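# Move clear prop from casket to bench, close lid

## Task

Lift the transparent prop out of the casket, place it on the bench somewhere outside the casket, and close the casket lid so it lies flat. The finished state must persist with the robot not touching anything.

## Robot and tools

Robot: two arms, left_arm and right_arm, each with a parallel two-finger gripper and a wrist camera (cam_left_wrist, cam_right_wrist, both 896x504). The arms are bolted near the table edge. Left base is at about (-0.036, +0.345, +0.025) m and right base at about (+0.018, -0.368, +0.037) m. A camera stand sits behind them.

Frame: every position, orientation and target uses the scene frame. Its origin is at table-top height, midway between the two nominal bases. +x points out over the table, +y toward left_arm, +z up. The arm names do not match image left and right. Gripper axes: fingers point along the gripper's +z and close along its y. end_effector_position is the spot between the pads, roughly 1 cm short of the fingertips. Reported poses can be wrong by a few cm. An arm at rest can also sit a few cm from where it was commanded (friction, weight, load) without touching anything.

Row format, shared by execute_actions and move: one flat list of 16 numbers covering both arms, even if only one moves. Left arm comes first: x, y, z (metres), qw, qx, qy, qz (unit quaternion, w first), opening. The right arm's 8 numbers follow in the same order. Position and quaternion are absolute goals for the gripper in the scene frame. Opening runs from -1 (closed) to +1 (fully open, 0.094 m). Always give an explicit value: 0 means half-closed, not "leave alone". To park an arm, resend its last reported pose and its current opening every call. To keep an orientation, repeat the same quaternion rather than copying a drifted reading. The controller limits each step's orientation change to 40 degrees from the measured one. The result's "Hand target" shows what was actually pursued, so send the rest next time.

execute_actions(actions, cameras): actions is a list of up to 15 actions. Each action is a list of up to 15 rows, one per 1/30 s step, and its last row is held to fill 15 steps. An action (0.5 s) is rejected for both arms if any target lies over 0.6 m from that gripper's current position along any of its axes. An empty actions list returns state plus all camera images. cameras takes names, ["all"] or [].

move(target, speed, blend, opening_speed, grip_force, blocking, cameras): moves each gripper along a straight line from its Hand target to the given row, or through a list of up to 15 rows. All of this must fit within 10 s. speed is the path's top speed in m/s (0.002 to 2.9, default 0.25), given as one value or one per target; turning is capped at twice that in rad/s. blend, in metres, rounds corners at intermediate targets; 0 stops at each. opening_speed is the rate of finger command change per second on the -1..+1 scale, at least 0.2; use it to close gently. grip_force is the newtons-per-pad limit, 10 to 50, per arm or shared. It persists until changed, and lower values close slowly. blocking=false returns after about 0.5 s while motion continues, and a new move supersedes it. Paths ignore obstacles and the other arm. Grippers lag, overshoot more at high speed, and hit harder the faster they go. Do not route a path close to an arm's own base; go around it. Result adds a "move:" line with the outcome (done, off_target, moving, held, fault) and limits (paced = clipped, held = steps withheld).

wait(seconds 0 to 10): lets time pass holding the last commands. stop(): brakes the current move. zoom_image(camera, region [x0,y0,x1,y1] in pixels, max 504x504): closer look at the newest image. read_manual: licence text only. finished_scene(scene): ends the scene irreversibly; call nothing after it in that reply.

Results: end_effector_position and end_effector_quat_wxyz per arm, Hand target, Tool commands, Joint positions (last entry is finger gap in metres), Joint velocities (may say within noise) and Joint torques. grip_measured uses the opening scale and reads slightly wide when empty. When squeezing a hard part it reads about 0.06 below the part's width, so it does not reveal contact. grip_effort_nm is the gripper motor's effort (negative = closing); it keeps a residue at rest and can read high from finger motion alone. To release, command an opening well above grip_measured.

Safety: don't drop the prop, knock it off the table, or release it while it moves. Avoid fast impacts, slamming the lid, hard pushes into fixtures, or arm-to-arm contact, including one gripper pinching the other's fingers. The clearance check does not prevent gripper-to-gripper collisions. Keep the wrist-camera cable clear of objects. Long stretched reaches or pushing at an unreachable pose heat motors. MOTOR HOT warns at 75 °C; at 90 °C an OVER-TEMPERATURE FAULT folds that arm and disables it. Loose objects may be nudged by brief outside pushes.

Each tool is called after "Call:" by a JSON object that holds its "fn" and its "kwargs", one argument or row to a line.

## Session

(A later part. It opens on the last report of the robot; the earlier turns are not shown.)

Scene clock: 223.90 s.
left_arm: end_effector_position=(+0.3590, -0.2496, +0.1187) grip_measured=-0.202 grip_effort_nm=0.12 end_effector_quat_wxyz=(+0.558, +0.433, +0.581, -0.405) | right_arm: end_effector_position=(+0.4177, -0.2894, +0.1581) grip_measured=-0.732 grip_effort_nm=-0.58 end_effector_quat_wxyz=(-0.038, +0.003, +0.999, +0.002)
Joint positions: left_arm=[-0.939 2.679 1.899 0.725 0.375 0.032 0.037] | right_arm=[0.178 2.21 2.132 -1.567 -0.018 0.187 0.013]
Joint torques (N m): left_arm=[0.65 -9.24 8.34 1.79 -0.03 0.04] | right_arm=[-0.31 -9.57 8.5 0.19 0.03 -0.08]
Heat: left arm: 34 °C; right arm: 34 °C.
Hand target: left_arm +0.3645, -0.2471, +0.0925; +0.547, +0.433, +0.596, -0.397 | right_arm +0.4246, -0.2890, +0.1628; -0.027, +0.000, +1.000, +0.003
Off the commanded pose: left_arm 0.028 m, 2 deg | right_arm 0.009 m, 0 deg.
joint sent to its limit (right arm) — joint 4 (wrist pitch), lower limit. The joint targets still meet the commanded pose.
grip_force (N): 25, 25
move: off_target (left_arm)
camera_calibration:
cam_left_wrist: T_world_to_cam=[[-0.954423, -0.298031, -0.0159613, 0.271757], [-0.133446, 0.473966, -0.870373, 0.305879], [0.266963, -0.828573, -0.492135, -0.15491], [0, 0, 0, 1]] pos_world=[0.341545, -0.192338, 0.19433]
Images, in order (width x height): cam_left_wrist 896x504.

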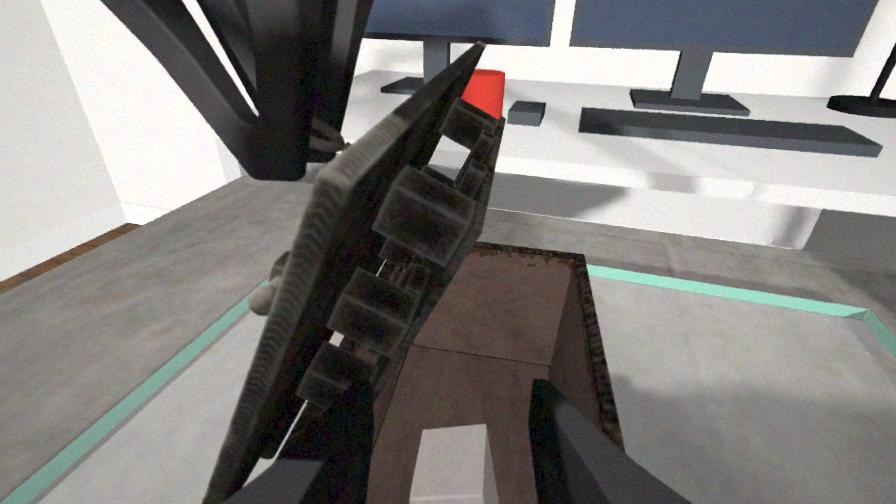

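Call:
{"fn": "move", "kwargs": {
  "target": [
    [0.370, -0.250, 0.085, 0.4925,0.4665,0.6419,-0.358, -0.2, 0.425, -0.289, 0.163, -0.04,0,0.999,0,-1]
  ],
  "speed": 0.05,
  "cameras": ["cam_left_wrist"]
}}

Scene clock: 231.73 s.
left_arm: end_effector_position=(+0.3655, -0.2557, +0.1138) grip_measured=-0.202 grip_effort_nm=0.10 end_effector_quat_wxyz=(+0.524, +0.457, +0.608, -0.382) | right_arm: end_effector_position=(+0.4198, -0.2933, +0.1563) grip_measured=-0.732 grip_effort_nm=-0.58 end_effector_quat_wxyz=(-0.036, +0.004, +0.999, -0.006)
Joint positions: left_arm=[-0.937 2.679 2.001 0.508 0.379 0.078 0.037] | right_arm=[0.176 2.214 2.132 -1.562 -0.001 0.187 0.013]
Joint torques (N m): left_arm=[0.49 -12.11 7.41 0.81 -0.17 0.21] | right_arm=[-0.17 -9.81 8.54 0.11 -0.15 -0.06]
Heat: left arm: 33 °C; right arm: 35 °C.
Hand target: left_arm +0.3687, -0.2485, +0.0852; +0.494, +0.466, +0.641, -0.359 | right_arm +0.4246, -0.2891, +0.1627; -0.027, +0.000, +1.000, +0.002
Off the commanded pose: left_arm 0.030 m, 6 deg | right_arm 0.009 m, 1 deg.
joint sent to its limit (right arm) — joint 4 (wrist pitch), lower limit. The joint targets still meet the commanded pose.
grip_force (N): 25, 25
move: off_target (left_arm)
camera_calibration:
cam_left_wrist: T_world_to_cam=[[-0.956748, -0.290381, -0.0176477, 0.27904], [-0.155541, 0.561855, -0.812481, 0.329315], [0.245845, -0.774595, -0.58272, -0.132321], [0, 0, 0, 1]] pos_world=[0.350723, -0.206495, 0.195381]
Images, in order (width x height): cam_left_wrist 896x504.

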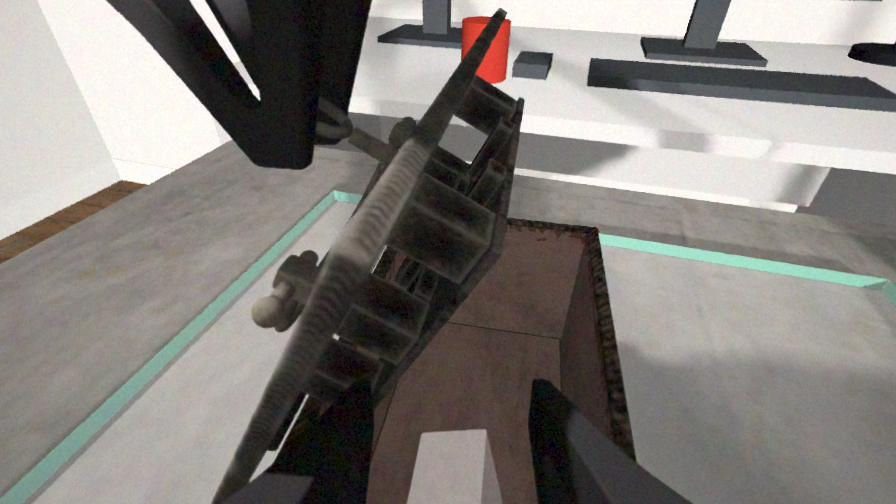

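Call:
{"fn": "move", "kwargs": {
  "target": [
    [0.370, -0.250, 0.087, 0.4925,0.4665,0.6419,-0.358, -1, 0.425, -0.289, 0.163, -0.04,0,0.999,0,-1]
  ],
  "opening_speed": 0.5,
  "cameras": ["cam_left_wrist"]
}}

Scene clock: 236.73 s.
left_arm: end_effector_position=(+0.3712, -0.2534, +0.1138) grip_measured=-0.607 grip_effort_nm=-0.55 end_effector_quat_wxyz=(+0.526, +0.454, +0.614, -0.375) | right_arm: end_effector_position=(+0.4198, -0.2931, +0.1563) grip_measured=-0.732 grip_effort_nm=-0.58 end_effector_quat_wxyz=(-0.036, +0.004, +0.999, -0.006)
Joint positions: left_arm=[-0.932 2.679 2.009 0.493 0.364 0.082 0.018] | right_arm=[0.176 2.214 2.132 -1.562 -0.001 0.187 0.013]
Joint torques (N m): left_arm=[0.03 -12.22 7.38 0.88 -0.01 0.18] | right_arm=[-0.03 -9.77 8.44 0.16 -0.18 -0.1]
Heat: left arm: 33 °C; right arm: 35 °C.
Hand target: left_arm +0.3691, -0.2491, +0.0873; +0.493, +0.466, +0.641, -0.359 | right_arm +0.4245, -0.2891, +0.1627; -0.027, +0.000, +1.000, +0.002
Off the commanded pose: left_arm 0.027 m, 6 deg | right_arm 0.009 m, 1 deg.
joint sent to its limit (right arm) — joint 4 (wrist pitch), lower limit. The joint targets still meet the commanded pose.
grip_force (N): 25, 25
move: off_target (left_arm)
camera_calibration:
cam_left_wrist: T_world_to_cam=[[-0.951175, -0.307904, -0.0214712, 0.279025], [-0.16489, 0.565716, -0.807946, 0.33284], [0.260917, -0.764958, -0.588865, -0.13439], [0, 0, 0, 1]] pos_world=[0.355348, -0.205182, 0.195771]
Images, in order (width x height): cam_left_wrist 896x504.

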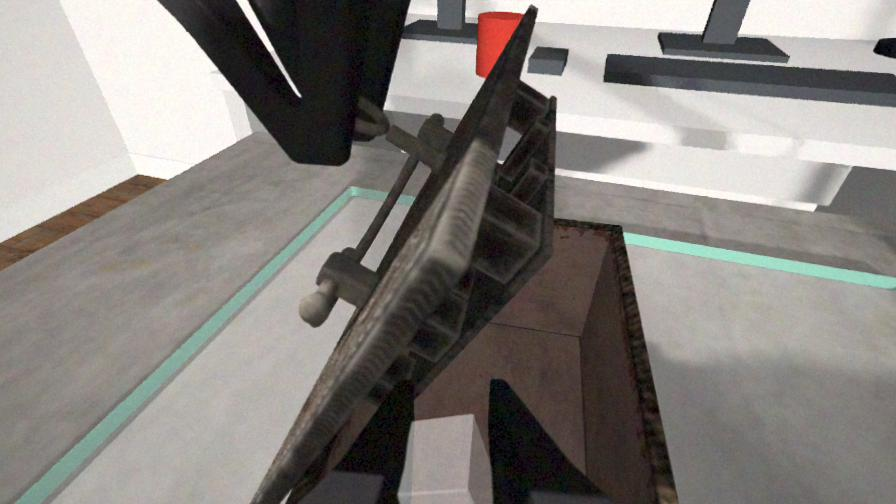

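Call:
{"fn": "move", "kwargs": {
  "target": [
    [0.360, -0.247, 0.16, 0.526,0.454,0.614,-0.375, -1, 0.425, -0.289, 0.163, -0.04,0,0.999,0,-1],
    [0.348, -0.24, 0.235, 0.526,0.454,0.614,-0.375, -1, 0.425, -0.289, 0.163, -0.04,0,0.999,0,-1]
  ],
  "speed": 0.06,
  "blend": 0.01,
  "cameras": ["all"]
}}

Scene clock: 243.87 s.
left_arm: end_effector_position=(+0.3534, -0.2405, +0.1946) grip_measured=-0.622 grip_effort_nm=-0.56 end_effector_quat_wxyz=(+0.506, +0.457, +0.633, -0.367) | right_arm: end_effector_position=(+0.4199, -0.2869, +0.1590) grip_measured=-0.732 grip_effort_nm=-0.58 end_effector_quat_wxyz=(-0.035, +0.003, +0.999, +0.008)
Joint positions: left_arm=[-0.944 2.444 1.955 0.255 0.347 0.078 0.018] | right_arm=[0.179 2.214 2.143 -1.566 -0.028 0.187 0.013]
Joint torques (N m): left_arm=[-0.51 -16.31 8.27 1.91 0.07 0.02] | right_arm=[-0.31 -9.77 7.79 0.22 0.12 -0.06]
Heat: left arm: 33 °C; right arm: 35 °C.
Hand target: left_arm +0.3482, -0.2403, +0.2344; +0.526, +0.454, +0.614, -0.375 | right_arm +0.4246, -0.2890, +0.1627; -0.027, +0.000, +1.000, +0.003
Off the commanded pose: left_arm 0.041 m, 3 deg | right_arm 0.007 m, 1 deg.
joint sent to its limit (right arm) — joint 4 (wrist pitch), lower limit. The joint targets still meet the commanded pose.
grip_force (N): 25, 25
move: off_target (left_arm)
camera_calibration:
cam_left_wrist: T_world_to_cam=[[-0.94982, -0.312796, -0.000646403, 0.262081], [-0.197402, 0.60102, -0.774473, 0.401305], [0.242641, -0.735482, -0.632607, -0.0502251], [0, 0, 0, 1]] pos_world=[0.340334, -0.196154, 0.279196]
cam_right_wrist: T_world_to_cam=[[-0.00114033, -0.99987, -0.016053, -0.284941], [-0.869181, -0.00694708, 0.494445, 0.319401], [-0.494493, 0.0145168, -0.86906, 0.441819], [0, 0, 0, 1]] pos_world=[0.495769, -0.289099, 0.221467]

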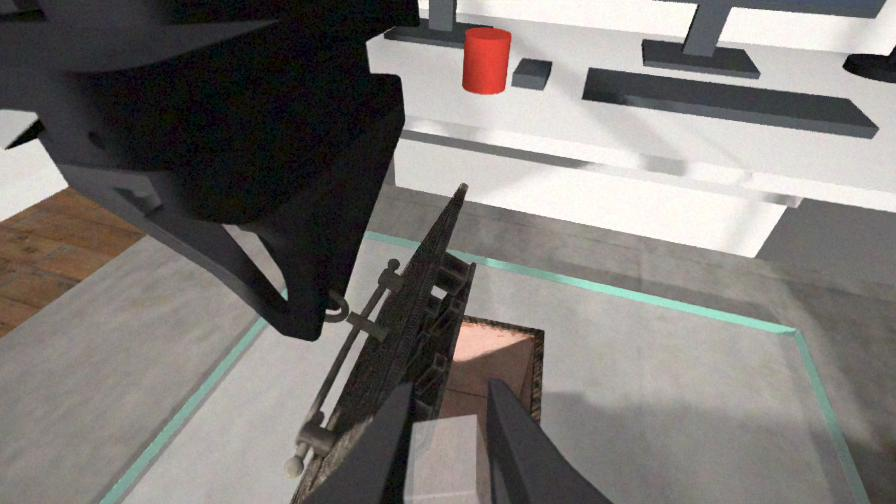

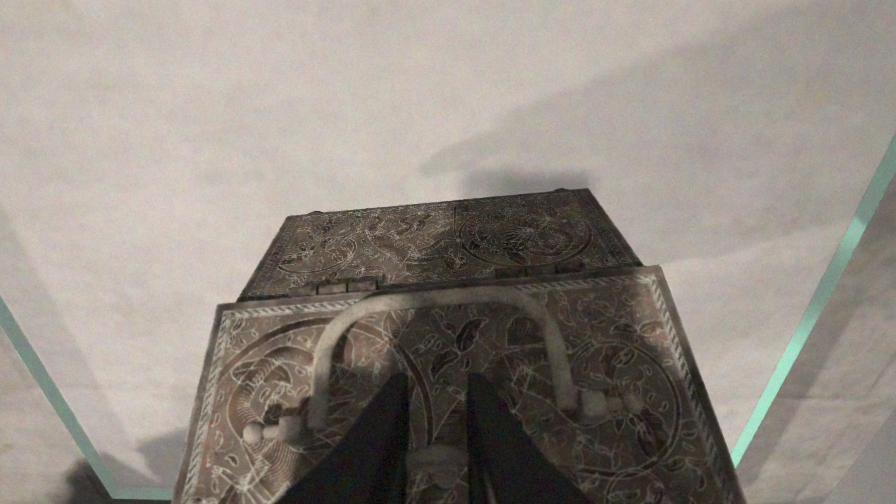

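Call:
{"fn": "move", "kwargs": {
  "target": [
    [0.33, -0.15, 0.225, 0.526,0.454,0.614,-0.375, -1, 0.425, -0.289, 0.163, -0.04,0,0.999,0,-1],
    [0.31, -0.05, 0.20, 0.526,0.454,0.614,-0.375, -1, 0.425, -0.289, 0.163, -0.04,0,0.999,0,-1],
    [0.31, -0.05, 0.135, 0.526,0.454,0.614,-0.375, -1, 0.425, -0.289, 0.163, -0.04,0,0.999,0,-1]
  ],
  "speed": [0.12,0.15,0.1],
  "blend": 0.02,
  "cameras": ["cam_left_wrist"]
}}

Scene clock: 252.70 s.
left_arm: end_effector_position=(+0.3100, -0.0499, +0.1391) grip_measured=-0.622 grip_effort_nm=-0.56 end_effector_quat_wxyz=(+0.523, +0.452, +0.618, -0.375) | right_arm: end_effector_position=(+0.4199, -0.2869, +0.1590) grip_measured=-0.732 grip_effort_nm=-0.58 end_effector_quat_wxyz=(-0.035, +0.003, +0.999, +0.008)
Joint positions: left_arm=[-0.71 2.037 0.914 0.916 0.579 0.124 0.018] | right_arm=[0.179 2.214 2.143 -1.566 -0.028 0.187 0.013]
Joint torques (N m): left_arm=[0.14 -6.69 5.34 2.18 0.14 0.08] | right_arm=[-0.31 -9.59 7.94 0.21 0.15 -0.12]
Heat: left arm: 33 °C; right arm: 35 °C.
Hand target: left_arm +0.3100, -0.0499, +0.1352; +0.526, +0.454, +0.614, -0.375 | right_arm +0.4246, -0.2890, +0.1627; -0.027, +0.000, +1.000, +0.003
Off the commanded pose: left_arm 0.004 m, 1 deg | right_arm 0.007 m, 1 deg.
joint sent to its limit (right arm) — joint 4 (wrist pitch), lower limit. The joint targets still meet the commanded pose.
grip_force (N): 25, 25
move: done
camera_calibration:
cam_left_wrist: T_world_to_cam=[[-0.950079, -0.311743, -0.0128897, 0.282334], [-0.175472, 0.568024, -0.804089, 0.230912], [0.25799, -0.761686, -0.59437, 0.0539193], [0, 0, 0, 1]] pos_world=[0.294848, -0.00207858, 0.221361]
Images, in order (width x height): cam_left_wrist 896x504.

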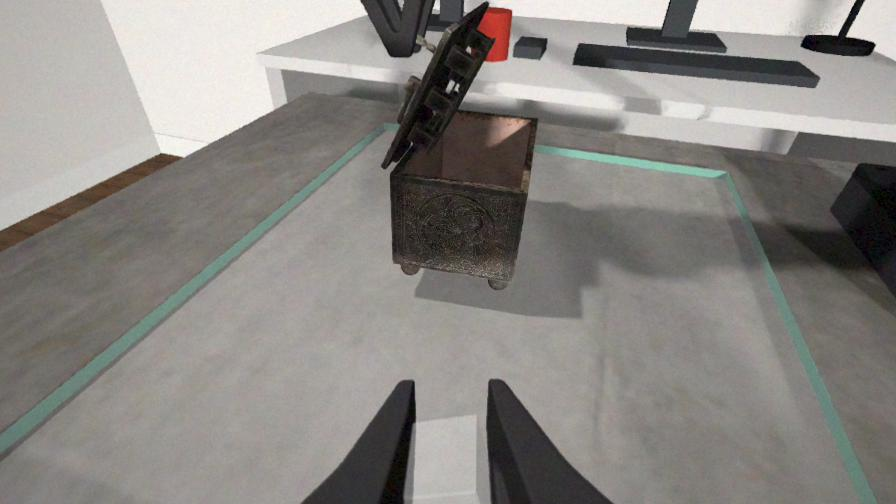

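Call:
{"fn": "move", "kwargs": {
  "target": [
    [0.31, -0.05, 0.120, 0.526,0.454,0.614,-0.375, -1, 0.405, -0.289, 0.165, 0.08,0,0.997,0,-1],
    [0.31, -0.05, 0.105, 0.526,0.454,0.614,-0.375, -1, 0.383, -0.289, 0.163, 0.174,0,0.985,0,-1]
  ],
  "speed": 0.05,
  "blend": 0.008,
  "cameras": ["cam_left_wrist"]
}}

Scene clock: 262.43 s.
left_arm: end_effector_position=(+0.3116, -0.0511, +0.1138) grip_measured=-0.622 grip_effort_nm=-0.56 end_effector_quat_wxyz=(+0.527, +0.451, +0.614, -0.375) | right_arm: end_effector_position=(+0.3855, -0.2842, +0.1550) grip_measured=-0.732 grip_effort_nm=-0.58 end_effector_quat_wxyz=(+0.161, -0.004, +0.987, +0.011)
Joint positions: left_arm=[-0.71 2.133 0.909 1.028 0.579 0.124 0.018] | right_arm=[0.243 1.675 1.335 -0.911 0.056 0.231 0.013]
Joint torques (N m): left_arm=[0.13 -6.57 4.49 2.17 0.14 0.07] | right_arm=[0.09 -9.11 5.37 1.01 0.36 0.07]
Heat: left arm: 31 °C; right arm: 34 °C.
Hand target: left_arm +0.3100, -0.0499, +0.1052; +0.526, +0.454, +0.614, -0.375 | right_arm +0.3830, -0.2889, +0.1629; +0.174, +0.000, +0.985, +0.000
Off the commanded pose: left_arm 0.009 m, 0 deg | right_arm 0.010 m, 2 deg.
grip_force (N): 25, 25
move: done
camera_calibration:
cam_left_wrist: T_world_to_cam=[[-0.94994, -0.311849, -0.0190741, 0.283841], [-0.168409, 0.562509, -0.809458, 0.209625], [0.263158, -0.765724, -0.586868, 0.0348926], [0, 0, 0, 1]] pos_world=[0.295752, -0.00268222, 0.195574]
Images, in order (width x height): cam_left_wrist 896x504.

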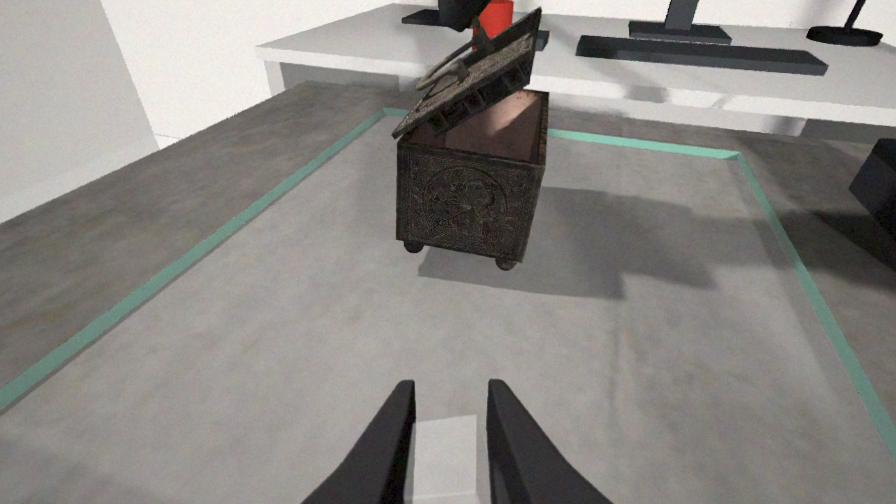

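Call:
{"fn": "move", "kwargs": {
  "target": [
    [0.31, -0.05, 0.092, 0.526,0.454,0.614,-0.375, -1, 0.368, -0.289, 0.158, 0.28,0,0.96,0,-1],
    [0.31, -0.05, 0.083, 0.526,0.454,0.614,-0.375, -1, 0.354, -0.289, 0.150, 0.383,0,0.924,0,-1]
  ],
  "speed": 0.05,
  "blend": 0.008,
  "cameras": ["all"]
}}

Scene clock: 269.53 s.
left_arm: end_effector_position=(+0.3116, -0.0518, +0.0950) grip_measured=-0.623 grip_effort_nm=-0.56 end_effector_quat_wxyz=(+0.531, +0.452, +0.610, -0.376) | right_arm: end_effector_position=(+0.3551, -0.2857, +0.1455) grip_measured=-0.732 grip_effort_nm=-0.58 end_effector_quat_wxyz=(+0.371, -0.005, +0.929, +0.007)
Joint positions: left_arm=[-0.71 2.209 0.909 1.116 0.583 0.124 0.018] | right_arm=[0.345 1.266 0.709 -0.281 0.222 0.254 0.013]
Joint torques (N m): left_arm=[0.13 -6.5 4.25 2.07 0.1 0.07] | right_arm=[0.31 -5.16 5.78 1.68 0.35 0.05]
Heat: left arm: 31 °C; right arm: 33 °C.
Hand target: left_arm +0.3100, -0.0498, +0.0833; +0.526, +0.454, +0.614, -0.375 | right_arm +0.3541, -0.2890, +0.1499; +0.383, +0.000, +0.924, +0.000
Off the commanded pose: left_arm 0.012 m, 1 deg | right_arm 0.006 m, 2 deg.
grip_force (N): 25, 25
move: off_target (left_arm)
camera_calibration:
cam_left_wrist: T_world_to_cam=[[-0.950799, -0.308807, -0.0248805, 0.284187], [-0.159553, 0.556927, -0.815092, 0.19228], [0.265562, -0.771019, -0.578797, 0.021581], [0, 0, 0, 1]] pos_world=[0.295152, -0.00268767, 0.176287]
cam_right_wrist: T_world_to_cam=[[0.017467, -0.999823, -0.00700955, -0.291926], [-0.951245, -0.0144583, -0.308098, 0.413613], [0.307942, 0.0120493, -0.951329, 0.124298], [0, 0, 0, 1]] pos_world=[0.360269, -0.287392, 0.243636]

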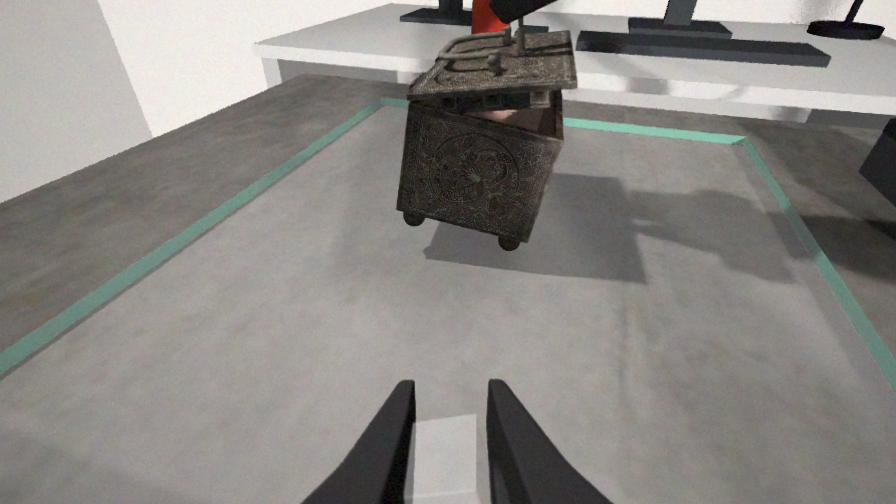

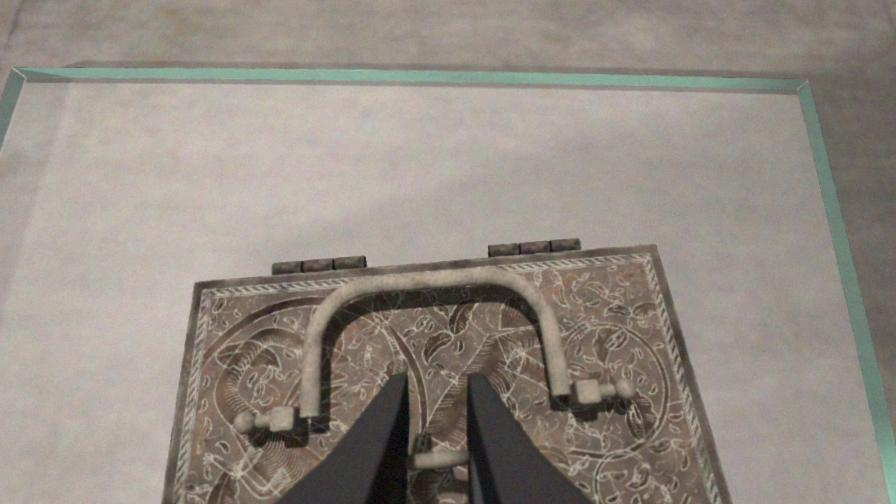

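Call:
{"fn": "move", "kwargs": {
  "target": [
    [0.31, -0.05, 0.072, 0.526,0.454,0.614,-0.375, -1, 0.347, -0.287, 0.138, 0.383,0,0.924,0,-1],
    [0.31, -0.05, 0.060, 0.526,0.454,0.614,-0.375, -1, 0.340, -0.286, 0.124, 0.383,0,0.924,0,-1]
  ],
  "speed": 0.05,
  "blend": 0.008,
  "cameras": ["all"]
}}

Scene clock: 273.87 s.
left_arm: end_effector_position=(+0.3091, -0.0538, +0.0943) grip_measured=-0.624 grip_effort_nm=-0.56 end_effector_quat_wxyz=(+0.555, +0.454, +0.581, -0.385) | right_arm: end_effector_position=(+0.3472, -0.2851, +0.1283) grip_measured=-0.733 grip_effort_nm=-0.58 end_effector_quat_wxyz=(+0.388, +0.000, +0.922, +0.002)
Joint positions: left_arm=[-0.71 2.272 0.909 1.256 0.604 0.117 0.018] | right_arm=[0.379 1.25 0.6 -0.16 0.267 0.275 0.013]
Joint torques (N m): left_arm=[0.2 -5.37 3.99 1.36 -0.15 0.13] | right_arm=[0.69 -4.29 5.2 1.61 0.2 0.11]
Heat: left arm: 31 °C; right arm: 33 °C.
Hand target: left_arm +0.3084, -0.0484, +0.0610; +0.526, +0.454, +0.614, -0.375 | right_arm +0.3403, -0.2860, +0.1239; +0.383, +0.000, +0.924, +0.000
Off the commanded pose: left_arm 0.035 m, 5 deg | right_arm 0.008 m, 1 deg.
grip_force (N): 25, 25
move: off_target (left_arm); blend cut to 0.007 m at target 1
camera_calibration:
cam_left_wrist: T_world_to_cam=[[-0.954579, -0.291958, -0.0595, 0.286478], [-0.104969, 0.516408, -0.849885, 0.176745], [0.278857, -0.805036, -0.523599, 0.00920716], [0, 0, 0, 1]] pos_world=[0.289451, -0.000220905, 0.172079]
cam_right_wrist: T_world_to_cam=[[0.00525201, -0.999986, 0.000206714, -0.288043], [-0.939216, -0.0050038, -0.343291, 0.403854], [0.343287, 0.00160881, -0.939229, 0.0936015], [0, 0, 0, 1]] pos_world=[0.348687, -0.286169, 0.226612]

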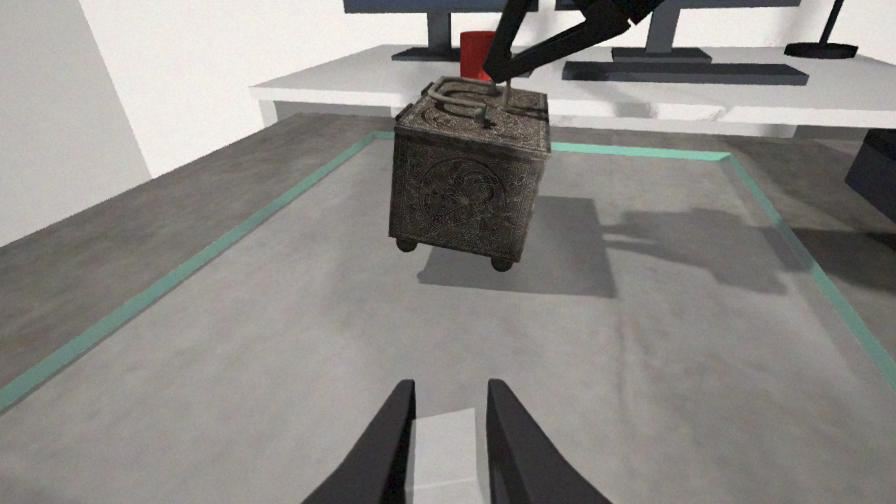

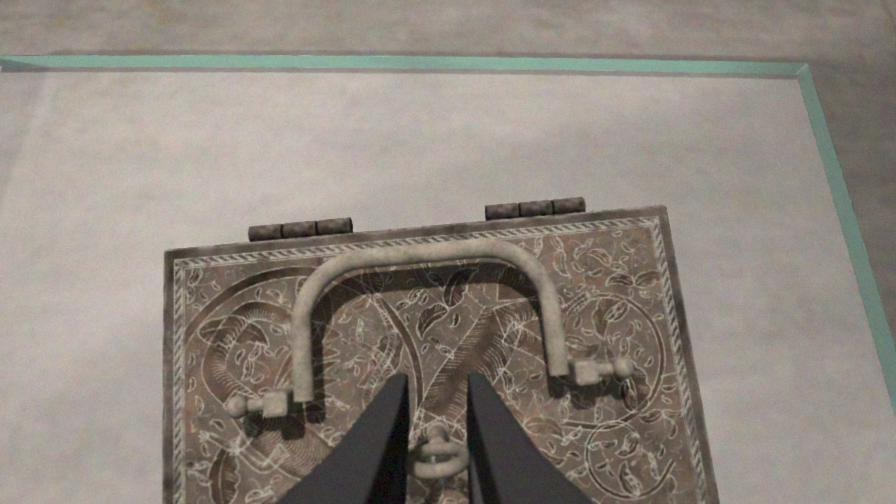

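Call:
{"fn": "move", "kwargs": {
  "target": [
    [0.31, -0.051, 0.088, 0.531,0.452,0.610,-0.376, -1, 0.340, -0.286, 0.115, 0.383,0,0.924,0,-1],
    [0.31, -0.051, 0.088, 0.531,0.452,0.610,-0.376, -0.2, 0.340, -0.286, 0.113, 0.383,0,0.924,0,-0.4],
    [0.28, 0.05, 0.12, 0.531,0.452,0.610,-0.376, -0.2, 0.29, -0.286, 0.172, 0.383,0,0.924,0,-0.4]
  ],
  "speed": [0.05,0.03,0.12],
  "opening_speed": 0.6,
  "cameras": ["all"]
}}

Scene clock: 282.73 s.
left_arm: end_effector_position=(+0.2818, +0.0481, +0.1125) grip_measured=-0.202 grip_effort_nm=0.12 end_effector_quat_wxyz=(+0.526, +0.448, +0.616, -0.378) | right_arm: end_effector_position=(+0.2887, -0.2859, +0.1624) grip_measured=-0.403 grip_effort_nm=0.12 end_effector_quat_wxyz=(+0.375, -0.006, +0.927, +0.000)
Joint positions: left_arm=[-0.502 1.958 0.568 1.161 0.783 0.168 0.037] | right_arm=[0.497 0.968 0.62 -0.518 0.337 0.363 0.028]
Joint torques (N m): left_arm=[0.36 -8.62 3.52 1.65 0.17 0.11] | right_arm=[0.68 -1.57 8.73 1.42 0.28 0.14]
Heat: left arm: 30 °C; right arm: 33 °C.
Hand target: left_arm +0.2800, +0.0499, +0.1198; +0.531, +0.452, +0.610, -0.376 | right_arm +0.2901, -0.2860, +0.1720; +0.383, +0.000, +0.924, +0.000
Off the commanded pose: left_arm 0.008 m, 1 deg | right_arm 0.010 m, 1 deg.
grip_force (N): 25, 25
move: done; target 2's new opening was sent with right_arm's hand 0.019 m and 3 deg from that target
camera_calibration:
cam_left_wrist: T_world_to_cam=[[-0.949837, -0.312624, -0.00872352, 0.285265], [-0.176359, 0.558444, -0.810579, 0.15038], [0.258278, -0.768379, -0.585565, 0.119359], [0, 0, 0, 1]] pos_world=[0.266648, 0.0969156, 0.194276]
cam_right_wrist: T_world_to_cam=[[0.0149054, -0.999853, 0.00849195, -0.292692], [-0.948523, -0.0168262, -0.31626, 0.35548], [0.316356, -0.00334084, -0.948635, 0.153606], [0, 0, 0, 1]] pos_world=[0.29295, -0.286155, 0.260626]

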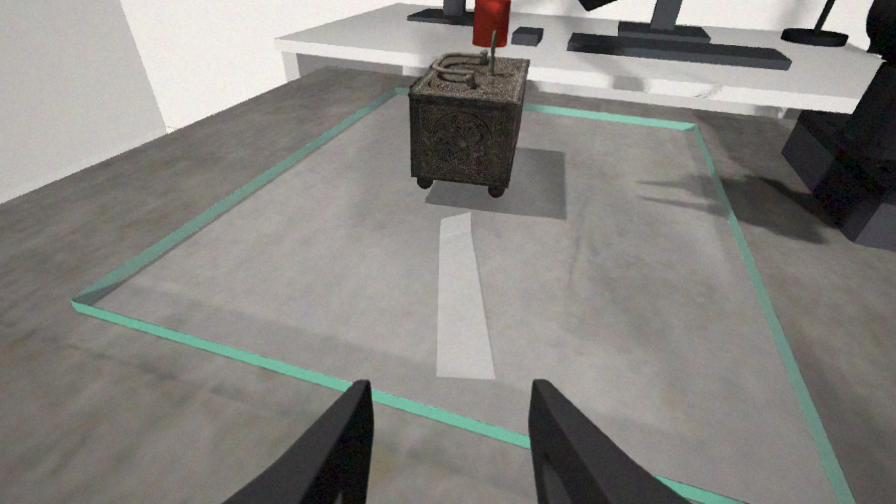

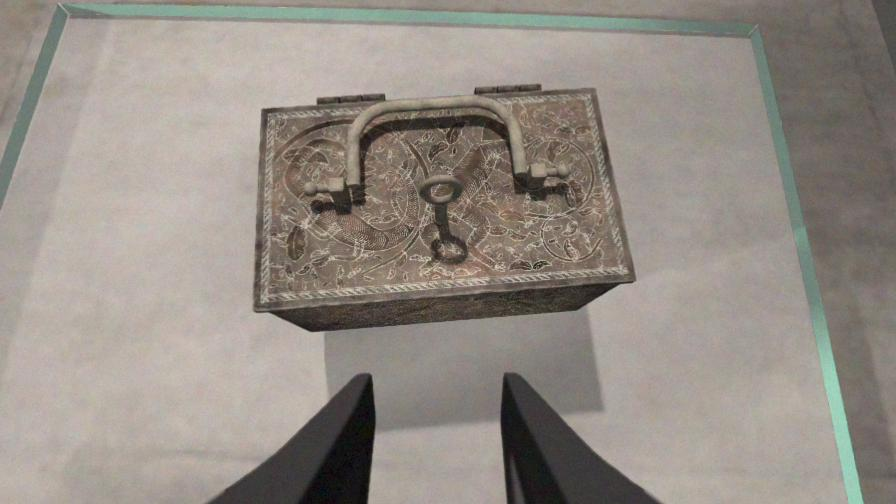

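Lid is flat and the prop is standing on the bench, clear of the casket.

Call:
{"fn": "finished_scene", "kwargs": {
  "scene": 2
}}

The scene is finished: the task was done.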